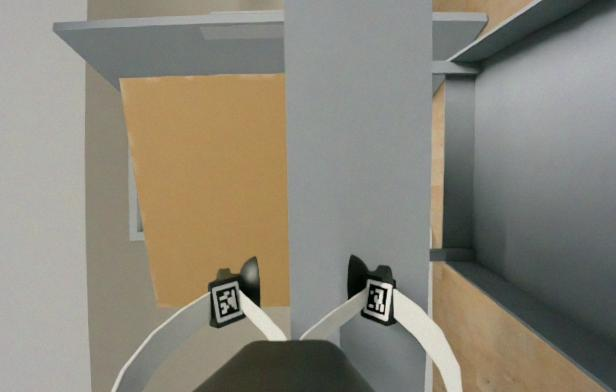

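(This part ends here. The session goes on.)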